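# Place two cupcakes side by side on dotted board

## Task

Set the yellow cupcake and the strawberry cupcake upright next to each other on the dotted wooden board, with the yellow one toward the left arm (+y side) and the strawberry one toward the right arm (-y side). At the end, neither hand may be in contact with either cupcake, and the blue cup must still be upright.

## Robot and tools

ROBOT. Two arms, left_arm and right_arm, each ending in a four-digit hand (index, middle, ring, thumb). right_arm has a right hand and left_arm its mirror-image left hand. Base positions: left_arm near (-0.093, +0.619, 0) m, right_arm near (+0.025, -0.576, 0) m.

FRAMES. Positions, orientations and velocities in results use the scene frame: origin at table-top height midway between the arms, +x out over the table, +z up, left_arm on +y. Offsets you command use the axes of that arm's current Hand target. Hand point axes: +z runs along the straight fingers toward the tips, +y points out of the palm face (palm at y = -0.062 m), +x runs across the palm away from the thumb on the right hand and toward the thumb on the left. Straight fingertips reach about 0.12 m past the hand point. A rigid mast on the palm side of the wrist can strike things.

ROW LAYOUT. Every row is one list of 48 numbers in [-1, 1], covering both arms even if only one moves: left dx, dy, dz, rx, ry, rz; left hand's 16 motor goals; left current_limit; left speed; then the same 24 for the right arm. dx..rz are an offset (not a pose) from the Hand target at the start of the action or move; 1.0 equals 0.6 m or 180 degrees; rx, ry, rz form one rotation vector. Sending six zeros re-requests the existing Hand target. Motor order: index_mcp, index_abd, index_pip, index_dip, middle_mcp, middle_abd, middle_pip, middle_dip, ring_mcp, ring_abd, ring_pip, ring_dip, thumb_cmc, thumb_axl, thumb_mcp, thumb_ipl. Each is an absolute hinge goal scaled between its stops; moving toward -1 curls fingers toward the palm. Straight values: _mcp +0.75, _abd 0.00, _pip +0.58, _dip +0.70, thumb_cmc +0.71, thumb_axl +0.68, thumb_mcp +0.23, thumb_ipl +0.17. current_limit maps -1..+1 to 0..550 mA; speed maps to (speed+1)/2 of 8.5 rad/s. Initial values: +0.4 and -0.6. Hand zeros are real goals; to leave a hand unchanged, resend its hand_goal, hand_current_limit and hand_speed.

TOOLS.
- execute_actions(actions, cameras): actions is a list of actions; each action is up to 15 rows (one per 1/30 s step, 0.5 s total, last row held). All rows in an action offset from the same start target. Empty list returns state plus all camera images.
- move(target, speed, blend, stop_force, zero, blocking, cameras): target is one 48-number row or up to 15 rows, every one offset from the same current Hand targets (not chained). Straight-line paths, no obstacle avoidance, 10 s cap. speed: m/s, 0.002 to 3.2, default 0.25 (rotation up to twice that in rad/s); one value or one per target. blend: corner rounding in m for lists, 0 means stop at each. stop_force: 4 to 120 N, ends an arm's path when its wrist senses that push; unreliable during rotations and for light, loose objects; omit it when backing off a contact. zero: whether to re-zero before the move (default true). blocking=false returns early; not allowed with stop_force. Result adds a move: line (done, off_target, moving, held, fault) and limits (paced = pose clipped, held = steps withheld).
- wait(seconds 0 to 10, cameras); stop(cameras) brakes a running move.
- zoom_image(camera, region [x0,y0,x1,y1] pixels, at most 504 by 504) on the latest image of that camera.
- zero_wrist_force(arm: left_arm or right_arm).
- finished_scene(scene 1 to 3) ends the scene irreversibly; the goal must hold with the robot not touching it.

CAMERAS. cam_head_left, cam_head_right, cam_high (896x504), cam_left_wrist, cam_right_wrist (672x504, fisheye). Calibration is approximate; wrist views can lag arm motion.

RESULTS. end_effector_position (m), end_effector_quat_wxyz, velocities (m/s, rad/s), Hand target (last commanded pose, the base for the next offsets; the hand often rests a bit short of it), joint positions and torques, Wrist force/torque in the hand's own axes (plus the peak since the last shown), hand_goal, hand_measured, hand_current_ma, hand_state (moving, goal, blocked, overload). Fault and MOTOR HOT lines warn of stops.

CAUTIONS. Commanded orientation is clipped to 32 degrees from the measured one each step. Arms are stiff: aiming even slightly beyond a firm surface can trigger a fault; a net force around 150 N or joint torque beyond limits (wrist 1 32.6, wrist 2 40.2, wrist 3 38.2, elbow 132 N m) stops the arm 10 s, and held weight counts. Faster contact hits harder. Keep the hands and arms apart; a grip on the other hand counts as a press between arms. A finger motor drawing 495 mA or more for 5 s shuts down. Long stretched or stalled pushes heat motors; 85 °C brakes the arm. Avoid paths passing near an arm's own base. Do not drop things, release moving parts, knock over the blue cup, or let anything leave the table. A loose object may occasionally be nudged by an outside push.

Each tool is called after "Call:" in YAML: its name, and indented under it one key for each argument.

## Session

Call:
execute_actions:
  actions: []

Scene clock: 0.00 s.
left_arm: end_effector_position=(+0.6779, -0.0706, +0.3061) hand_goal=(+0.754, +0.000, +0.576, +0.696, +0.754, +0.000, +0.576, +0.696, +0.754, +0.000, +0.576, +0.696, +0.714, +0.678, +0.226, +0.168) hand_measured=(+0.754, +0.000, +0.576, +0.696, +0.754, +0.000, +0.576, +0.696, +0.754, +0.000, +0.576, +0.696, +0.714, +0.678, +0.226, +0.168) hand_current_ma=(+0, +0, +0, +0, +0, +0, +0, +0, +0, +0, +0, +0, +0, +0, +0, +0) hand_state=(goal, goal, goal, goal, goal, goal, goal, goal, goal, goal, goal, goal, goal, goal, goal, goal) hand_current_limit=0.40 hand_speed=-0.60 end_effector_quat_wxyz=(+0.509, +0.421, +0.730, -0.174) | right_arm: end_effector_position=(+0.6438, -0.5814, +0.2687) hand_goal=(+0.754, +0.000, +0.576, +0.696, +0.754, +0.000, +0.576, +0.696, +0.754, +0.000, +0.576, +0.696, +0.714, +0.678, +0.226, +0.168) hand_measured=(+0.754, +0.000, +0.576, +0.696, +0.754, +0.000, +0.576, +0.696, +0.754, +0.000, +0.576, +0.696, +0.714, +0.678, +0.226, +0.168) hand_current_ma=(+0, +0, +0, +0, +0, +0, +0, +0, +0, +0, +0, +0, +0, +0, +0, +0) hand_state=(goal, goal, goal, goal, goal, goal, goal, goal, goal, goal, goal, goal, goal, goal, goal, goal) hand_current_limit=0.40 hand_speed=-0.60 end_effector_quat_wxyz=(-0.154, +0.601, -0.420, +0.662)
Joint positions: left_arm=[-0.999 -1.059 1.401 0.098 1.418 1.693] | right_arm=[-0.177 -1.71 2.267 -0.48 1.818 -0.712]
Joint velocities: within noise
Joint torques (N m): no reading
Motor temperatures (°C): left_arm=[31 32 29 36 36 37] | right_arm=[28 28 32 35 40 42]
Wrist force (N): no reading
Wrist torque (N m): no reading
Wrist force, peak (N): no reading
Hand target: left_arm +0.6779, -0.0706, +0.3061; +0.509, +0.421, +0.730, -0.174 | right_arm +0.6438, -0.5814, +0.2687; -0.154, +0.601, -0.420, +0.662
camera_calibration:
cam_left_wrist: T_world_to_cam=[[-0.354108, -0.720419, 0.596325, -0.0225292], [-0.934308, 0.30043, -0.19186, 0.678391], [-0.0409343, -0.625091, -0.779478, 0.350356], [0, 0, 0, 1]] pos_world=[0.64019, -0.00103479, 0.416686]
cam_right_wrist: T_world_to_cam=[[-0.0163315, 0.119638, -0.992683, 0.378699], [-0.410063, 0.904679, 0.115778, 0.716324], [0.911911, 0.408953, 0.0342842, -0.231823], [0, 0, 0, 1]] pos_world=[0.511325, -0.598545, 0.300941]

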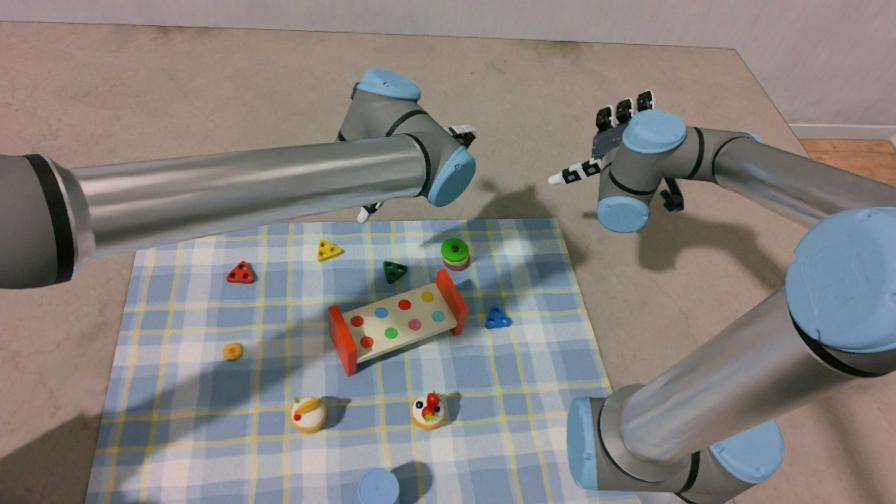

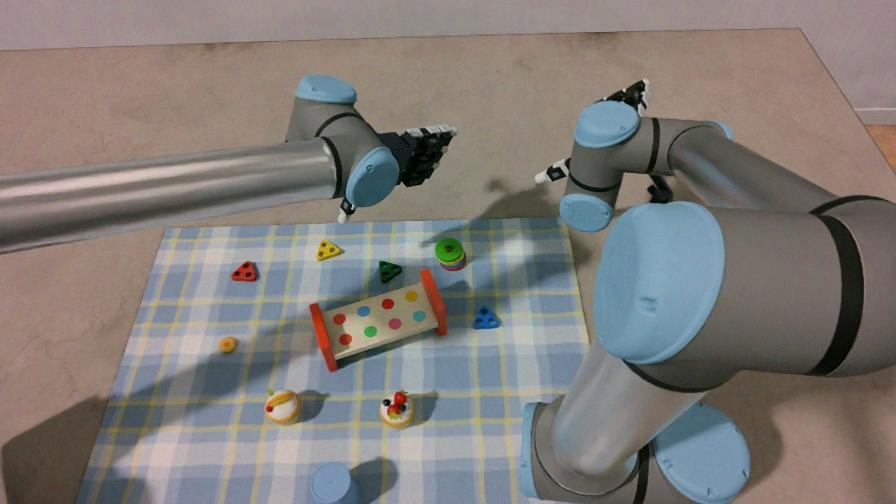

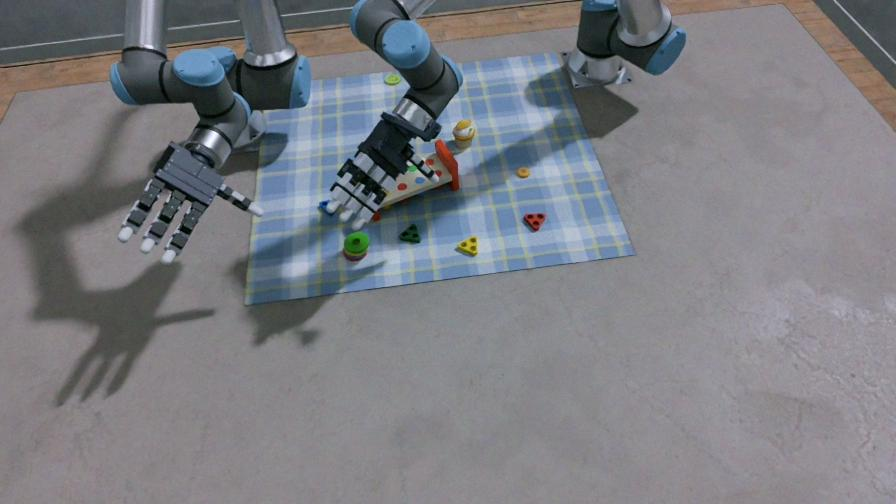

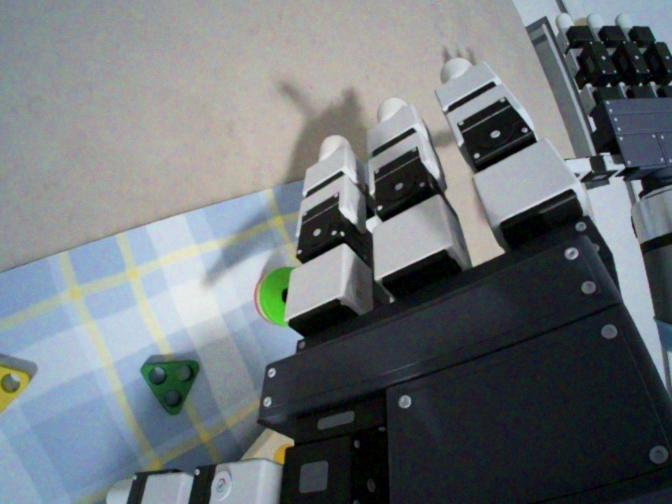

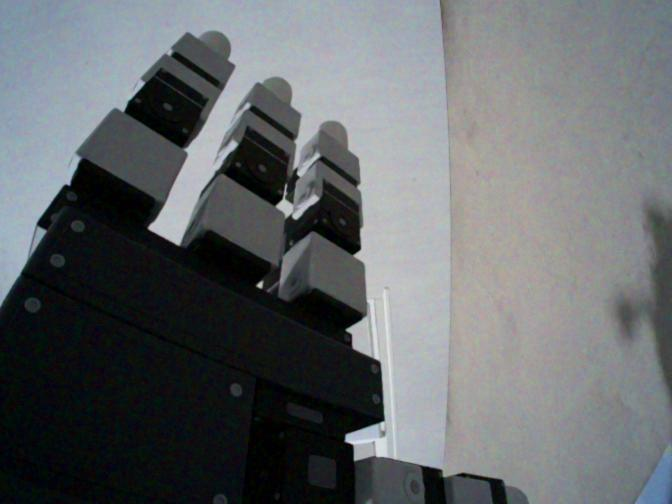

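Call:
zoom_image:
  camera: "cam_head_left"
  region: [280, 260, 480, 504]

Call:
zoom_image:
  camera: "cam_head_right"
  region: [250, 260, 450, 504]

Scaled by 2.066.

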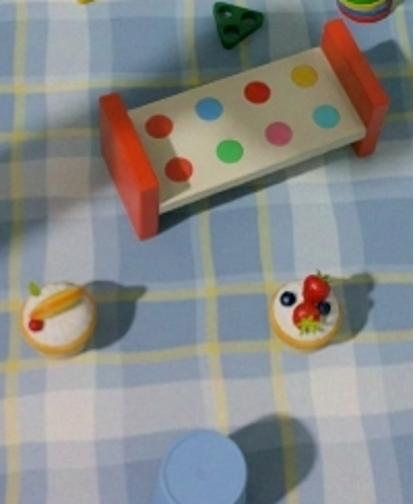

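Scaled by 2.066.

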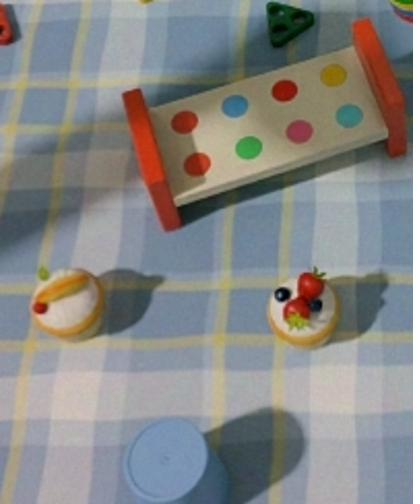

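Call:
move:
  target:
    - [0.316,0.285,-0.946,-0.1483,0.0291,-0.07,0.754,0,0.576,0.696,0.754,0,0.576,0.696,0.754,0,0.576,0.696,0.714,0.678,0.226,0.168,0.4,-0.6,-0.0625,-0.0967,-0.263,-0.071,-0.018,0.117,0.753,0,-0.299,0.406,0.753,0,-0.299,0.406,0.95,0,0.577,0.696,-0.671,0.678,0.12,0.168,0.2,-0.6]
    - [0.316,0.285,-0.946,-0.1483,0.0291,-0.07,0.754,0,0.576,0.696,0.754,0,0.576,0.696,0.754,0,0.576,0.696,0.714,0.678,0.226,0.168,0.4,-0.6,-0.3475,-0.3158,-0.621,-0.1423,-0.0359,0.2341,0.753,0,-0.299,0.406,0.753,0,-0.299,0.406,0.95,0,0.577,0.696,-0.671,0.678,0.12,0.168,0.2,-0.6]
  speed: 0.4
  blend: [0.05, 0]
  cameras: ["cam_high","cam_head_left"]

Call:
move:
  target: [0,0,0,0,0,0,0.754,0,0.576,0.696,0.754,0,0.576,0.696,0.754,0,0.576,0.696,0.714,0.678,0.226,0.168,0.4,-0.6,-0.3167,0.4237,-0.338,0,0,0,0.753,0,-0.299,0.406,0.753,0,-0.299,0.406,0.95,0,0.577,0.696,-0.671,0.678,0.12,0.168,0.2,-0.6]
  speed: 0.3
  cameras: ["cam_high","cam_head_left"]

Scene clock: 95.97 s.
left_arm: end_effector_position=(+0.4509, +0.5003, +0.4058) hand_goal=(+0.754, +0.000, +0.576, +0.696, +0.754, +0.000, +0.576, +0.696, +0.754, +0.000, +0.576, +0.696, +0.714, +0.678, +0.226, +0.168) hand_measured=(+0.754, +0.002, +0.576, +0.696, +0.754, +0.002, +0.576, +0.696, +0.754, +0.002, +0.576, +0.696, +0.714, +0.678, +0.226, +0.168) hand_current_ma=(-3, +6, +4, +0, -3, +6, +4, +0, -3, +6, +4, +0, +1, -4, -4, -2) hand_state=(goal, goal, goal, goal, goal, goal, goal, goal, goal, goal, goal, goal, goal, goal, goal, goal) hand_current_limit=0.40 hand_speed=-0.60 end_effector_quat_wxyz=(+0.537, +0.218, +0.814, -0.037) | right_arm: end_effector_position=(+0.4040, -0.1817, +0.2987) hand_goal=(+0.754, +0.000, -0.298, +0.406, +0.754, +0.000, -0.298, +0.406, +0.950, +0.000, +0.578, +0.696, -0.670, +0.678, +0.120, +0.168) hand_measured=(+0.748, +0.000, -0.296, +0.408, +0.748, +0.000, -0.296, +0.408, +0.932, +0.000, +0.576, +0.696, -0.666, +0.678, +0.120, +0.168) hand_current_ma=(-22, +0, +6, +8, -18, +0, +5, +9, -68, +0, -4, +0, +10, -2, +2, -1) hand_state=(goal, goal, goal, goal, goal, goal, goal, goal, goal, goal, goal, goal, goal, goal, goal, goal) hand_current_limit=0.20 hand_speed=-0.60 end_effector_quat_wxyz=(+0.269, -0.465, +0.730, -0.422) end_effector_velocity=(-0.001, +0.000, -0.001) end_effector_angular_velocity=(+0.001, +0.001, -0.002)
Joint positions: left_arm=[-0.931 -1.924 2.166 0.277 1.012 1.472] | right_arm=[0.72 -1.502 1.922 0.59 2.511 0.91]
Joint velocities: left_arm=[within noise] | right_arm=[0 0.001 0.001 0.003 0 0.005]
Joint torques (N m): left_arm=[-12.96 -21.84 -54.02 0.88 0.53 1.21] | right_arm=[13.22 -32.41 -39.51 6.24 -1.17 1.57]
Wrist force (N): left_arm=[-0.4 0.4 -0.6] | right_arm=[0.9 1.0 0.4]
Wrist torque (N m): left_arm=[0.11 0.00 -0.07] | right_arm=[0.04 -0.07 0.14]
Wrist force, peak (N): left_arm=[-0.9 -0.6 2.5] | right_arm=[-1.3 1.7 -1.8]
Hand target: left_arm +0.4509, +0.5003, +0.4058; +0.537, +0.218, +0.814, -0.037 | right_arm +0.4039, -0.1817, +0.2987; +0.269, -0.465, +0.730, -0.422
Off the commanded pose: left_arm 0.000 m, 0 deg | right_arm 0.000 m, 0 deg.
move: done
Images, in order (width x height): cam_head_left 896x504, cam_high 896x504.

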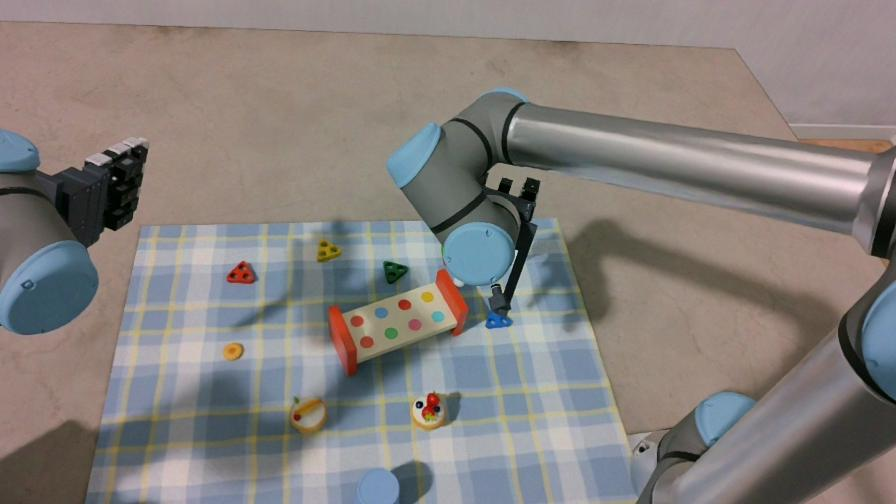

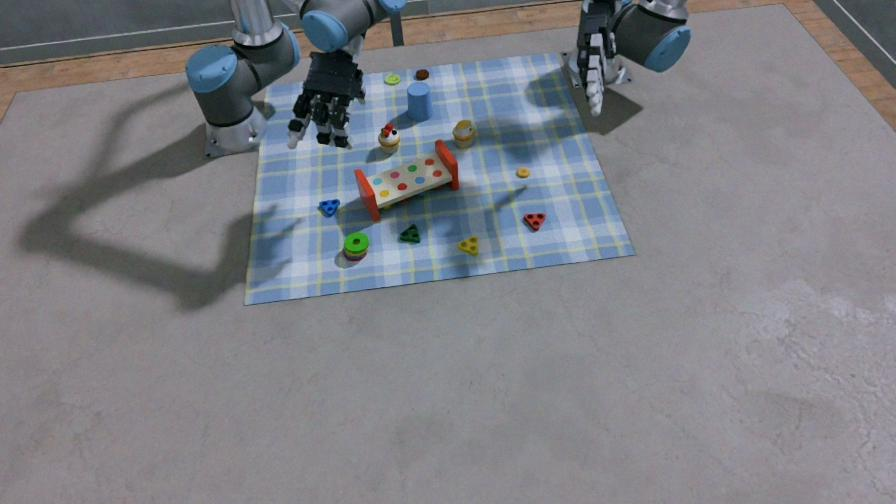

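Scene clock: 97.77 s.
left_arm: end_effector_position=(+0.4509, +0.5003, +0.4058) hand_goal=(+0.754, +0.000, +0.576, +0.696, +0.754, +0.000, +0.576, +0.696, +0.754, +0.000, +0.576, +0.696, +0.714, +0.678, +0.226, +0.168) hand_measured=(+0.754, +0.002, +0.576, +0.696, +0.754, +0.002, +0.576, +0.696, +0.754, +0.002, +0.576, +0.696, +0.714, +0.678, +0.226, +0.168) hand_current_ma=(-3, +6, +4, +0, -3, +6, +4, +0, -3, +6, +4, +0, +1, -4, -4, -2) hand_state=(goal, goal, goal, goal, goal, goal, goal, goal, goal, goal, goal, goal, goal, goal, goal, goal) hand_current_limit=0.40 hand_speed=-0.60 end_effector_quat_wxyz=(+0.537, +0.218, +0.814, -0.037) | right_arm: end_effector_position=(+0.2101, +0.1185, +0.1798) hand_goal=(+0.754, +0.000, -0.298, +0.406, +0.754, +0.000, -0.298, +0.406, +0.950, +0.000, +0.578, +0.696, -0.670, +0.678, +0.120, +0.168) hand_measured=(+0.748, +0.000, -0.296, +0.408, +0.748, +0.000, -0.296, +0.408, +0.932, +0.000, +0.576, +0.696, -0.668, +0.678, +0.120, +0.168) hand_current_ma=(-24, +0, +6, +8, -19, +0, +5, +9, -68, +0, -4, +0, +6, -2, +0, -1) hand_state=(goal, goal, goal, goal, goal, goal, goal, goal, goal, goal, goal, goal, goal, goal, goal, goal) hand_current_limit=0.20 hand_speed=-0.60 end_effector_quat_wxyz=(+0.269, -0.465, +0.730, -0.422)
Joint positions: left_arm=[-0.931 -1.924 2.166 0.277 1.012 1.472] | right_arm=[1.265 -0.92 1.528 1.255 2.593 1.91]
Joint torques (N m): left_arm=[-13.15 -19.59 -53.46 0.83 0.94 0.69] | right_arm=[12.38 -78.41 -38.97 6.25 4.44 1.66]
Wrist force (N): left_arm=[-0.4 0.1 -0.8] | right_arm=[1.3 -0.1 0.4]
Wrist torque (N m): left_arm=[0.09 -0.01 -0.06] | right_arm=[-0.14 -0.15 0.01]
Wrist force, peak (N): left_arm=[-0.4 0.3 -1.0] | right_arm=[2.2 -1.2 2.0]
Hand target: left_arm +0.4509, +0.5003, +0.4058; +0.537, +0.218, +0.814, -0.037 | right_arm +0.2101, +0.1186, +0.1798; +0.269, -0.465, +0.730, -0.422
Off the commanded pose: left_arm 0.000 m, 0 deg | right_arm 0.000 m, 0 deg.
move: done
Images, in order (width x height): cam_head_left 896x504, cam_high 896x504.

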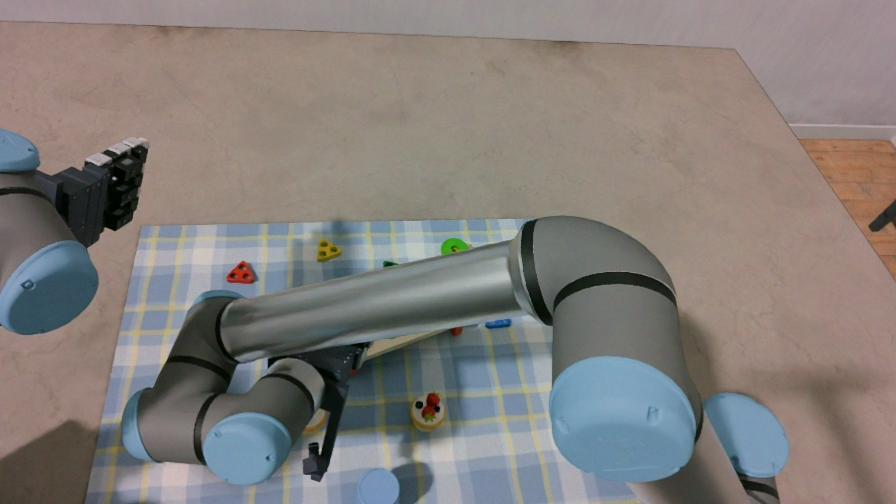

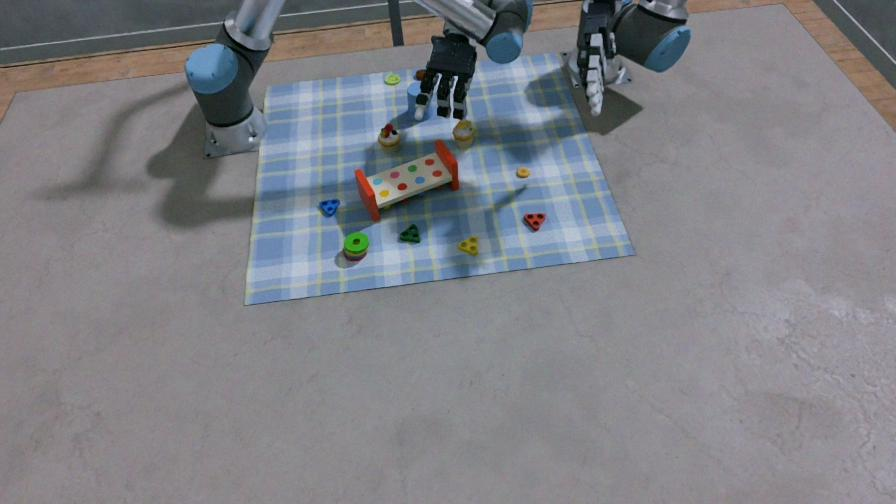

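Call:
move:
  target: [0,0,0,0,0,0,0.754,0,0.576,0.696,0.754,0,0.576,0.696,0.754,0,0.576,0.696,0.714,0.678,0.226,0.168,0.4,-0.6,0,0.1876,0.1083,0,0,0,0.753,0,-0.299,0.406,0.753,0,-0.299,0.406,0.95,0,0.577,0.696,-0.671,0.678,0.12,0.168,0.2,-0.6]
  speed: 0.12
  stop_force: 12
  cameras: ["cam_right_wrist","cam_high"]

Call:
execute_actions:
  actions:
    - [[0,0,0,0,0,0,0.754,0,0.576,0.696,0.754,0,0.576,0.696,0.754,0,0.576,0.696,0.714,0.678,0.226,0.168,0.4,-0.6,0,0,0,0,0,0,0.60,0,-0.299,0.406,0.60,0,-0.299,0.406,0.95,0,0.577,0.696,-0.671,0.678,-0.112,0.168,0.2,-0.8]]
    - [[0,0,0,0,0,0,0.754,0,0.576,0.696,0.754,0,0.576,0.696,0.754,0,0.576,0.696,0.714,0.678,0.226,0.168,0.4,-0.6,0,0,0,0,0,0,0.40,0,-0.299,0.406,0.40,0,-0.299,0.406,0.95,0,0.577,0.696,-0.671,0.678,-0.2,0.168,0.2,-0.8]]
    - [[0,0,0,0,0,0,0.754,0,0.576,0.696,0.754,0,0.576,0.696,0.754,0,0.576,0.696,0.714,0.678,0.226,0.168,0.4,-0.6,0,0,0,0,0,0,0.40,0,-0.299,0.406,0.40,0,-0.299,0.406,0.95,0,0.577,0.696,-0.671,0.678,-0.2,0.168,0.2,-0.8]]
  cameras: ["cam_right_wrist"]

Scene clock: 109.23 s.
left_arm: end_effector_position=(+0.4509, +0.5003, +0.4058) hand_goal=(+0.754, +0.000, +0.576, +0.696, +0.754, +0.000, +0.576, +0.696, +0.754, +0.000, +0.576, +0.696, +0.714, +0.678, +0.226, +0.168) hand_measured=(+0.754, +0.002, +0.576, +0.696, +0.754, +0.002, +0.576, +0.696, +0.754, +0.002, +0.576, +0.696, +0.714, +0.678, +0.226, +0.168) hand_current_ma=(-3, +6, +4, +0, -3, +6, +4, +0, -3, +6, +4, +0, +1, -4, -4, -2) hand_state=(goal, goal, goal, goal, goal, goal, goal, goal, goal, goal, goal, goal, goal, goal, goal, goal) hand_current_limit=0.40 hand_speed=-0.60 end_effector_quat_wxyz=(+0.537, +0.218, +0.814, -0.037) | right_arm: end_effector_position=(+0.2102, +0.1186, +0.0499) hand_goal=(+0.754, +0.000, -0.298, +0.406, +0.754, +0.000, -0.298, +0.406, +0.950, +0.000, +0.578, +0.696, -0.670, +0.678, +0.120, +0.168) hand_measured=(+0.748, +0.000, -0.296, +0.408, +0.748, +0.000, -0.296, +0.408, +0.932, +0.000, +0.576, +0.696, -0.668, +0.678, +0.120, +0.168) hand_current_ma=(-24, +0, +6, +8, -19, +0, +5, +9, -68, +0, -4, +0, +6, -2, +0, -1) hand_state=(goal, goal, goal, goal, goal, goal, goal, goal, goal, goal, goal, goal, goal, goal, goal, goal) hand_current_limit=0.20 hand_speed=-0.60 end_effector_quat_wxyz=(+0.269, -0.465, +0.730, -0.422)
Joint positions: left_arm=[-0.931 -1.924 2.166 0.277 1.012 1.472] | right_arm=[1.265 -0.785 1.563 1.084 2.593 1.91]
Joint torques (N m): left_arm=[-13.68 -22.36 -53.7 0.78 1.02 1.13] | right_arm=[-13 -84.16 -34.05 7.53 3.93 -0.4]
Wrist force (N): left_arm=[-0.2 0.1 -0.5] | right_arm=[1.1 0.3 0.2]
Wrist torque (N m): left_arm=[0.06 -0.03 -0.03] | right_arm=[-0.09 -0.15 0.00]
Wrist force, peak (N): left_arm=[-0.5 0.2 -1.0] | right_arm=[1.5 1.6 0.8]
Hand target: left_arm +0.4509, +0.5003, +0.4058; +0.537, +0.218, +0.814, -0.037 | right_arm +0.2102, +0.1186, +0.0499; +0.269, -0.465, +0.730, -0.422
Off the commanded pose: left_arm 0.000 m, 0 deg | right_arm 0.000 m, 0 deg.
move: done
camera_calibration:
cam_right_wrist: T_world_to_cam=[[0.0227898, 0.808658, -0.587837, -0.0395063], [-0.141092, 0.584706, 0.798881, -0.122116], [0.989734, 0.0647327, 0.127421, -0.0954005], [0, 0, 0, 1]] pos_world=[0.078092, 0.109524, 0.0864888]
Images, in order (width x height): cam_high 896x504, cam_right_wrist 672x504.

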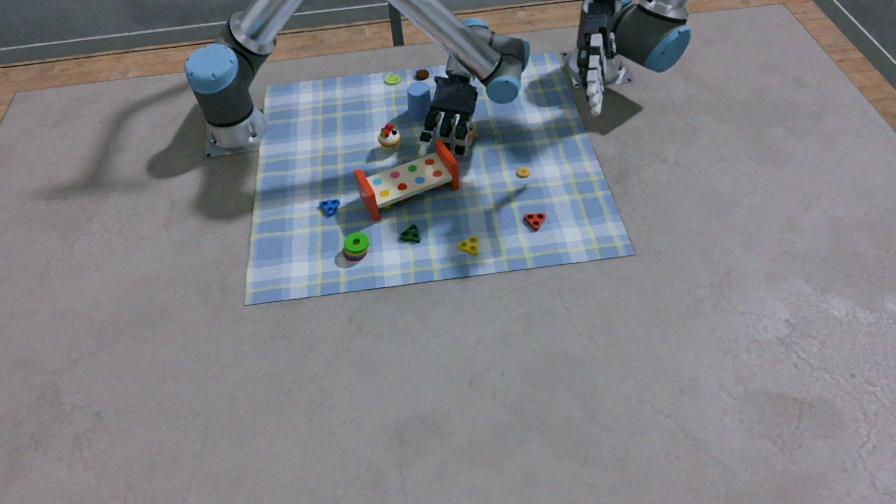

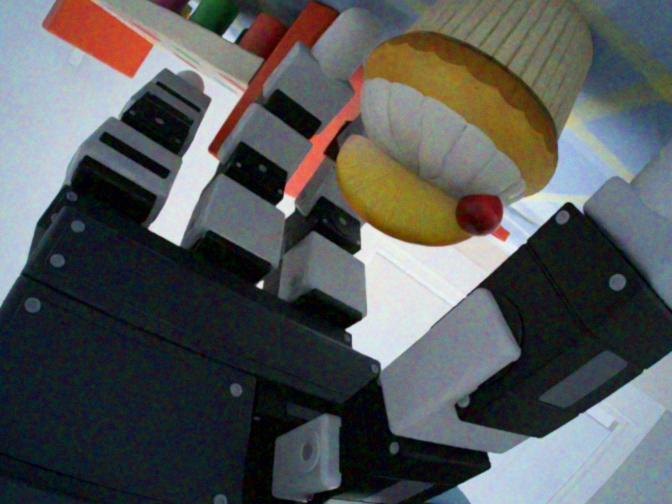

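Scene clock: 110.93 s.
left_arm: end_effector_position=(+0.4509, +0.5003, +0.4058) hand_goal=(+0.754, +0.000, +0.576, +0.696, +0.754, +0.000, +0.576, +0.696, +0.754, +0.000, +0.576, +0.696, +0.714, +0.678, +0.226, +0.168) hand_measured=(+0.754, +0.002, +0.576, +0.696, +0.754, +0.002, +0.576, +0.696, +0.754, +0.002, +0.576, +0.696, +0.714, +0.678, +0.226, +0.168) hand_current_ma=(-3, +6, +4, +0, -3, +6, +4, +0, -3, +6, +4, +0, +1, -4, -4, -2) hand_state=(goal, goal, goal, goal, goal, goal, goal, goal, goal, goal, goal, goal, goal, goal, goal, goal) hand_current_limit=0.40 hand_speed=-0.60 end_effector_quat_wxyz=(+0.537, +0.218, +0.814, -0.037) | right_arm: end_effector_position=(+0.2102, +0.1186, +0.0499) hand_goal=(+0.400, +0.000, -0.298, +0.406, +0.400, +0.000, -0.298, +0.406, +0.950, +0.000, +0.578, +0.696, -0.670, +0.678, -0.200, +0.168) hand_measured=(+0.508, +0.002, -0.284, +0.410, +0.460, -0.004, -0.282, +0.410, +0.932, +0.000, +0.576, +0.696, -0.670, +0.678, -0.168, +0.180) hand_current_ma=(+330, +3, +51, +10, +263, -11, +58, +16, -68, +0, -4, +0, +2, -1, +170, +59) hand_state=(blocked, goal, goal, goal, blocked, goal, goal, goal, goal, goal, goal, goal, goal, goal, blocked, goal) hand_current_limit=0.20 hand_speed=-0.80 end_effector_quat_wxyz=(+0.269, -0.465, +0.730, -0.422)
Joint positions: left_arm=[-0.931 -1.924 2.166 0.277 1.012 1.472] | right_arm=[1.265 -0.785 1.563 1.084 2.593 1.91]
Joint torques (N m): left_arm=[-13.06 -19.68 -53.12 0.88 1.31 0.91] | right_arm=[-11.5 -81.44 -32.38 7.27 1.36 1.75]
Wrist force (N): left_arm=[-0.4 0.1 -0.8] | right_arm=[1.3 -2.5 -0.3]
Wrist torque (N m): left_arm=[0.08 -0.01 -0.06] | right_arm=[0.04 -0.15 0.01]
Wrist force, peak (N): left_arm=[-0.5 0.2 -1.0] | right_arm=[1.6 -3.1 -0.5]
Hand target: left_arm +0.4509, +0.5003, +0.4058; +0.537, +0.218, +0.814, -0.037 | right_arm +0.2102, +0.1186, +0.0499; +0.269, -0.465, +0.730, -0.422
Off the commanded pose: left_arm 0.000 m, 0 deg | right_arm 0.000 m, 0 deg.
Step readings (end_effector_position of left_arm | right_arm):
0: (+0.4509, +0.5003, +0.4058) | (+0.2102, +0.1186, +0.0499)
1: (+0.4509, +0.5003, +0.4058) | (+0.2102, +0.1186, +0.0499)
2: (+0.4509, +0.5003, +0.4058) | (+0.2102, +0.1186, +0.0499)
4: (+0.4509, +0.5003, +0.4058) | (+0.2102, +0.1186, +0.0499)
8: (+0.4509, +0.5003, +0.4058) | (+0.2102, +0.1186, +0.0499)
15: (+0.4509, +0.5003, +0.4058) | (+0.2102, +0.1186, +0.0499)
16: (+0.4509, +0.5003, +0.4058) | (+0.2102, +0.1186, +0.0499)
17: (+0.4509, +0.5003, +0.4058) | (+0.2102, +0.1186, +0.0499)
19: (+0.4509, +0.5003, +0.4058) | (+0.2102, +0.1186, +0.0499)
23: (+0.4509, +0.5003, +0.4058) | (+0.2102, +0.1186, +0.0499)
30: (+0.4509, +0.5003, +0.4058) | (+0.2102, +0.1186, +0.0499)
31: (+0.4509, +0.5003, +0.4058) | (+0.2102, +0.1186, +0.0499)
32: (+0.4509, +0.5003, +0.4058) | (+0.2102, +0.1186, +0.0499)
34: (+0.4509, +0.5003, +0.4058) | (+0.2102, +0.1186, +0.0499)
38: (+0.4509, +0.5003, +0.4058) | (+0.2102, +0.1186, +0.0499)
45: (+0.4509, +0.5003, +0.4058) | (+0.2102, +0.1186, +0.0499)
camera_calibration:
cam_right_wrist: T_world_to_cam=[[0.022848, 0.808662, -0.58783, -0.039512], [-0.141171, 0.584701, 0.798871, -0.122108], [0.989722, 0.0647319, 0.127519, -0.0954079], [0, 0, 0, 1]] pos_world=[0.0780919, 0.109524, 0.0864886]
Images, in order (width x height): cam_right_wrist 672x504.

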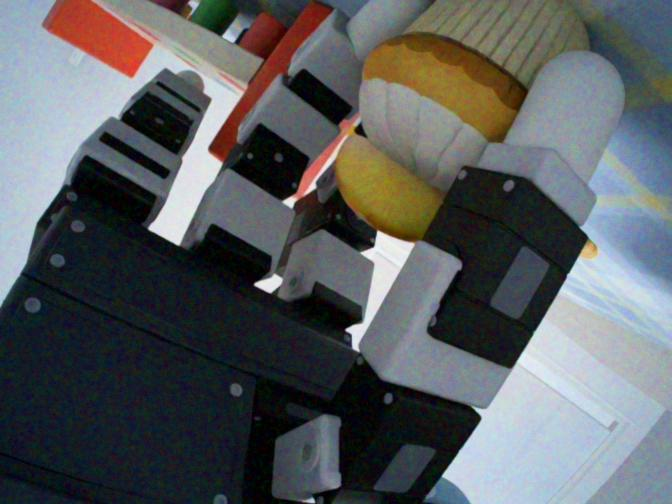

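Call:
move:
  target:
    - [0,0,0,0,0,0,0.754,0,0.576,0.696,0.754,0,0.576,0.696,0.754,0,0.576,0.696,0.714,0.678,0.226,0.168,0.4,-0.6,0,-0.2165,-0.125,0,0,0,0.40,0,-0.299,0.406,0.40,0,-0.299,0.406,0.95,0,0.577,0.696,-0.671,0.678,-0.2,0.168,0.2,-0.8]
    - [0,0,0,0,0,0,0.754,0,0.576,0.696,0.754,0,0.576,0.696,0.754,0,0.576,0.696,0.714,0.678,0.226,0.168,0.4,-0.6,0.0736,-0.3903,0.1763,0,-0.2069,-0.1194,0.40,0,-0.299,0.406,0.40,0,-0.299,0.406,0.95,0,0.577,0.696,-0.671,0.678,-0.2,0.168,0.2,-0.8]
  speed: 0.2
  blend: [0.03, 0]
  cameras: ["cam_high","cam_right_wrist"]

Call:
move:
  target:
    - [0,0,0,0,0,0,0.754,0,0.576,0.696,0.754,0,0.576,0.696,0.754,0,0.576,0.696,0.714,0.678,0.226,0.168,0.4,-0.6,0,0.1184,0.0683,0,0,0,0.40,0,-0.299,0.406,0.40,0,-0.299,0.406,0.95,0,0.577,0.696,-0.671,0.678,-0.2,0.168,0.2,-0.8]
    - [0,0,0,0,0,0,0.754,0,0.576,0.696,0.754,0,0.576,0.696,0.754,0,0.576,0.696,0.714,0.678,0.226,0.168,0.4,-0.6,0,0.1443,0.0833,0,0,0,0.40,0,-0.299,0.406,0.40,0,-0.299,0.406,0.95,0,0.577,0.696,-0.671,0.678,-0.2,0.168,0.2,-0.8]
  speed: [0.1, 0.02]
  stop_force: 6
  cameras: ["cam_high","cam_right_wrist","cam_head_left"]

Scene clock: 141.13 s.
left_arm: end_effector_position=(+0.4509, +0.5003, +0.4058) hand_goal=(+0.754, +0.000, +0.576, +0.696, +0.754, +0.000, +0.576, +0.696, +0.754, +0.000, +0.576, +0.696, +0.714, +0.678, +0.226, +0.168) hand_measured=(+0.754, +0.002, +0.576, +0.696, +0.754, +0.002, +0.576, +0.696, +0.754, +0.002, +0.576, +0.696, +0.714, +0.678, +0.226, +0.168) hand_current_ma=(-3, +6, +4, +0, -3, +6, +4, +0, -3, +6, +4, +0, +1, -4, -4, -2) hand_state=(goal, goal, goal, goal, goal, goal, goal, goal, goal, goal, goal, goal, goal, goal, goal, goal) hand_current_limit=0.40 hand_speed=-0.60 end_effector_quat_wxyz=(+0.537, +0.218, +0.814, -0.037) | right_arm: end_effector_position=(+0.3804, -0.0097, +0.1999) hand_goal=(+0.400, +0.000, -0.298, +0.406, +0.400, +0.000, -0.298, +0.406, +0.950, +0.000, +0.578, +0.696, -0.670, +0.678, -0.200, +0.168) hand_measured=(+0.486, +0.004, -0.270, +0.420, +0.446, -0.004, -0.276, +0.418, +0.932, +0.000, +0.576, +0.696, -0.670, +0.678, -0.162, +0.182) hand_current_ma=(+330, +9, +109, +52, +203, -12, +84, +41, -67, +0, -4, +0, +1, -1, +194, +69) hand_state=(blocked, goal, blocked, goal, blocked, goal, blocked, goal, goal, goal, goal, goal, goal, goal, blocked, goal) hand_current_limit=0.20 hand_speed=-0.80 end_effector_quat_wxyz=(-0.405, +0.700, -0.509, +0.294)
Joint positions: left_arm=[-0.931 -1.924 2.166 0.277 1.012 1.472] | right_arm=[0.808 -1.445 1.983 0.054 2.03 0.289]
Joint torques (N m): left_arm=[-13.12 -20.37 -53.01 0.09 0.94 0.93] | right_arm=[-13.05 -57.65 -37.8 -0.06 -1.44 -2.46]
Wrist force (N): left_arm=[-0.5 0.0 -0.7] | right_arm=[0.4 0.5 0.7]
Wrist torque (N m): left_arm=[0.06 0.00 -0.06] | right_arm=[-0.08 -0.05 0.10]
Wrist force, peak (N): left_arm=[-0.3 0.1 -1.1] | right_arm=[1.4 3.1 2.0]
Hand target: left_arm +0.4509, +0.5003, +0.4058; +0.537, +0.218, +0.814, -0.037 | right_arm +0.3805, -0.0097, +0.1999; -0.405, +0.700, -0.509, +0.294
Off the commanded pose: left_arm 0.000 m, 0 deg | right_arm 0.000 m, 0 deg.
move: done
camera_calibration:
cam_right_wrist: T_world_to_cam=[[-0.534611, 0.606762, -0.588244, 0.358754], [-0.502245, 0.331687, 0.798582, -0.00789036], [0.679662, 0.722373, 0.12742, -0.150315], [0, 0, 0, 1]] pos_world=[0.289995, -0.106478, 0.236489]
Images, in order (width x height): cam_high 896x504, cam_right_wrist 672x504.

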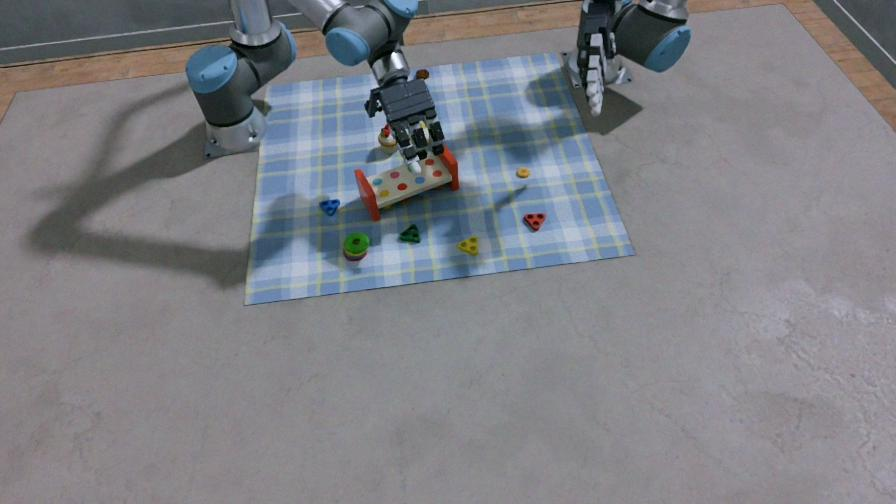

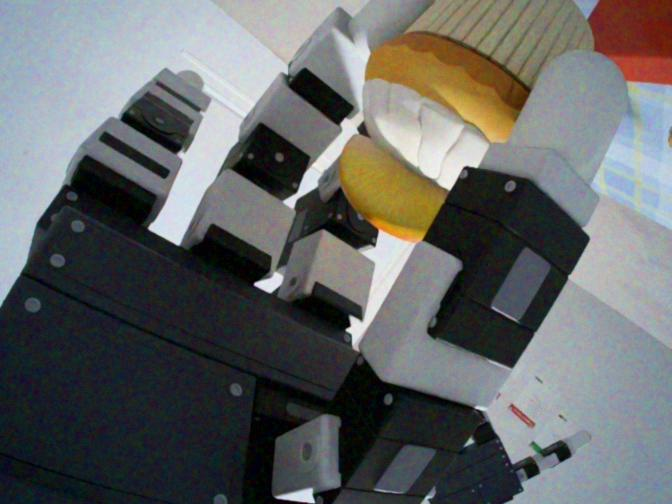

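Scene clock: 143.73 s.
left_arm: end_effector_position=(+0.4509, +0.5003, +0.4058) hand_goal=(+0.754, +0.000, +0.576, +0.696, +0.754, +0.000, +0.576, +0.696, +0.754, +0.000, +0.576, +0.696, +0.714, +0.678, +0.226, +0.168) hand_measured=(+0.754, +0.002, +0.576, +0.696, +0.754, +0.002, +0.576, +0.696, +0.754, +0.002, +0.576, +0.696, +0.714, +0.678, +0.226, +0.168) hand_current_ma=(-3, +6, +4, +0, -3, +6, +4, +0, -3, +6, +4, +0, +1, -4, -4, -2) hand_state=(goal, goal, goal, goal, goal, goal, goal, goal, goal, goal, goal, goal, goal, goal, goal, goal) hand_current_limit=0.40 hand_speed=-0.60 end_effector_quat_wxyz=(+0.537, +0.218, +0.814, -0.037) | right_arm: end_effector_position=(+0.3806, -0.0097, +0.1051) hand_goal=(+0.400, +0.000, -0.298, +0.406, +0.400, +0.000, -0.298, +0.406, +0.950, +0.000, +0.578, +0.696, -0.670, +0.678, -0.200, +0.168) hand_measured=(+0.474, +0.006, -0.276, +0.416, +0.436, -0.012, -0.278, +0.416, +0.932, +0.000, +0.576, +0.696, -0.670, +0.678, -0.160, +0.184) hand_current_ma=(+330, +19, +85, +32, +155, -34, +69, +32, -67, +0, -4, +0, +1, -2, +214, +75) hand_state=(blocked, goal, blocked, goal, blocked, goal, goal, goal, goal, goal, goal, goal, goal, goal, blocked, goal) hand_current_limit=0.20 hand_speed=-0.80 end_effector_quat_wxyz=(-0.405, +0.700, -0.509, +0.294)
Joint positions: left_arm=[-0.931 -1.924 2.166 0.277 1.012 1.472] | right_arm=[0.808 -1.344 2.063 -0.128 2.03 0.289]
Joint torques (N m): left_arm=[-11.3 -18.74 -53.01 0.38 1.11 0.67] | right_arm=[-2.9 -69.03 -38.76 -0.1 0.34 -2.28]
Wrist force (N): left_arm=[-0.3 0.3 -0.7] | right_arm=[0.6 -1.2 1.0]
Wrist torque (N m): left_arm=[0.10 -0.02 -0.05] | right_arm=[-0.05 -0.06 0.14]
Wrist force, peak (N): left_arm=[-0.9 0.5 -0.8] | right_arm=[1.2 -8.5 -1.2]
Hand target: left_arm +0.4509, +0.5003, +0.4058; +0.537, +0.218, +0.814, -0.037 | right_arm +0.3806, -0.0097, +0.1051; -0.405, +0.700, -0.509, +0.294 (not the last commanded pose)
Off the commanded pose: left_arm 0.000 m, 0 deg | right_arm 0.005 m, 0 deg.
move: contact (right_arm); path passed 1 of 2 targets
camera_calibration:
cam_right_wrist: T_world_to_cam=[[-0.534571, 0.606805, -0.588236, 0.303087], [-0.502299, 0.331629, 0.798572, 0.0679269], [0.679654, 0.722364, 0.127518, -0.138384], [0, 0, 0, 1]] pos_world=[0.290195, -0.106478, 0.141689]
Images, in order (width x height): cam_head_left 896x504, cam_high 896x504, cam_right_wrist 672x504.

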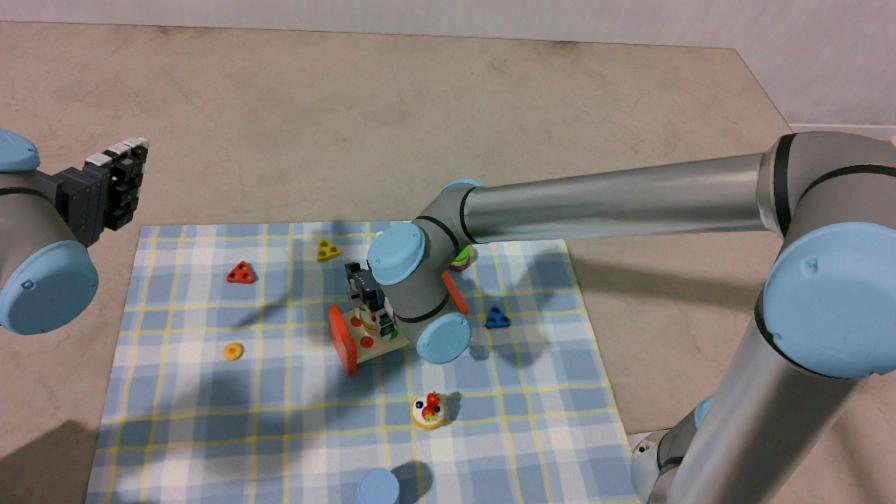

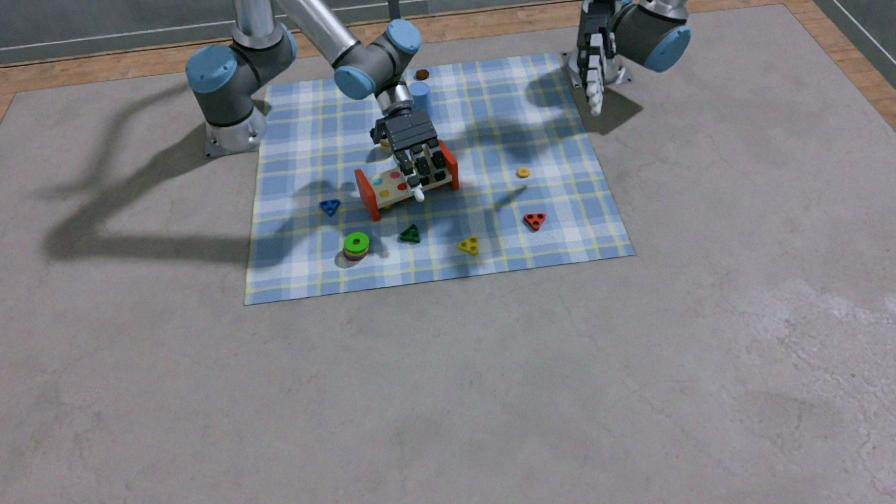

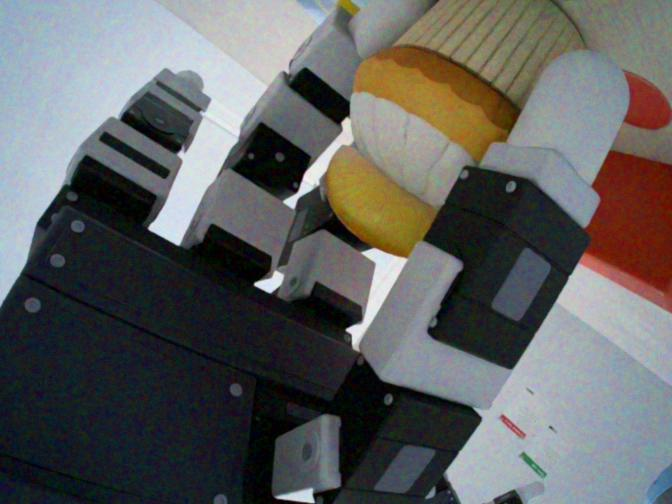

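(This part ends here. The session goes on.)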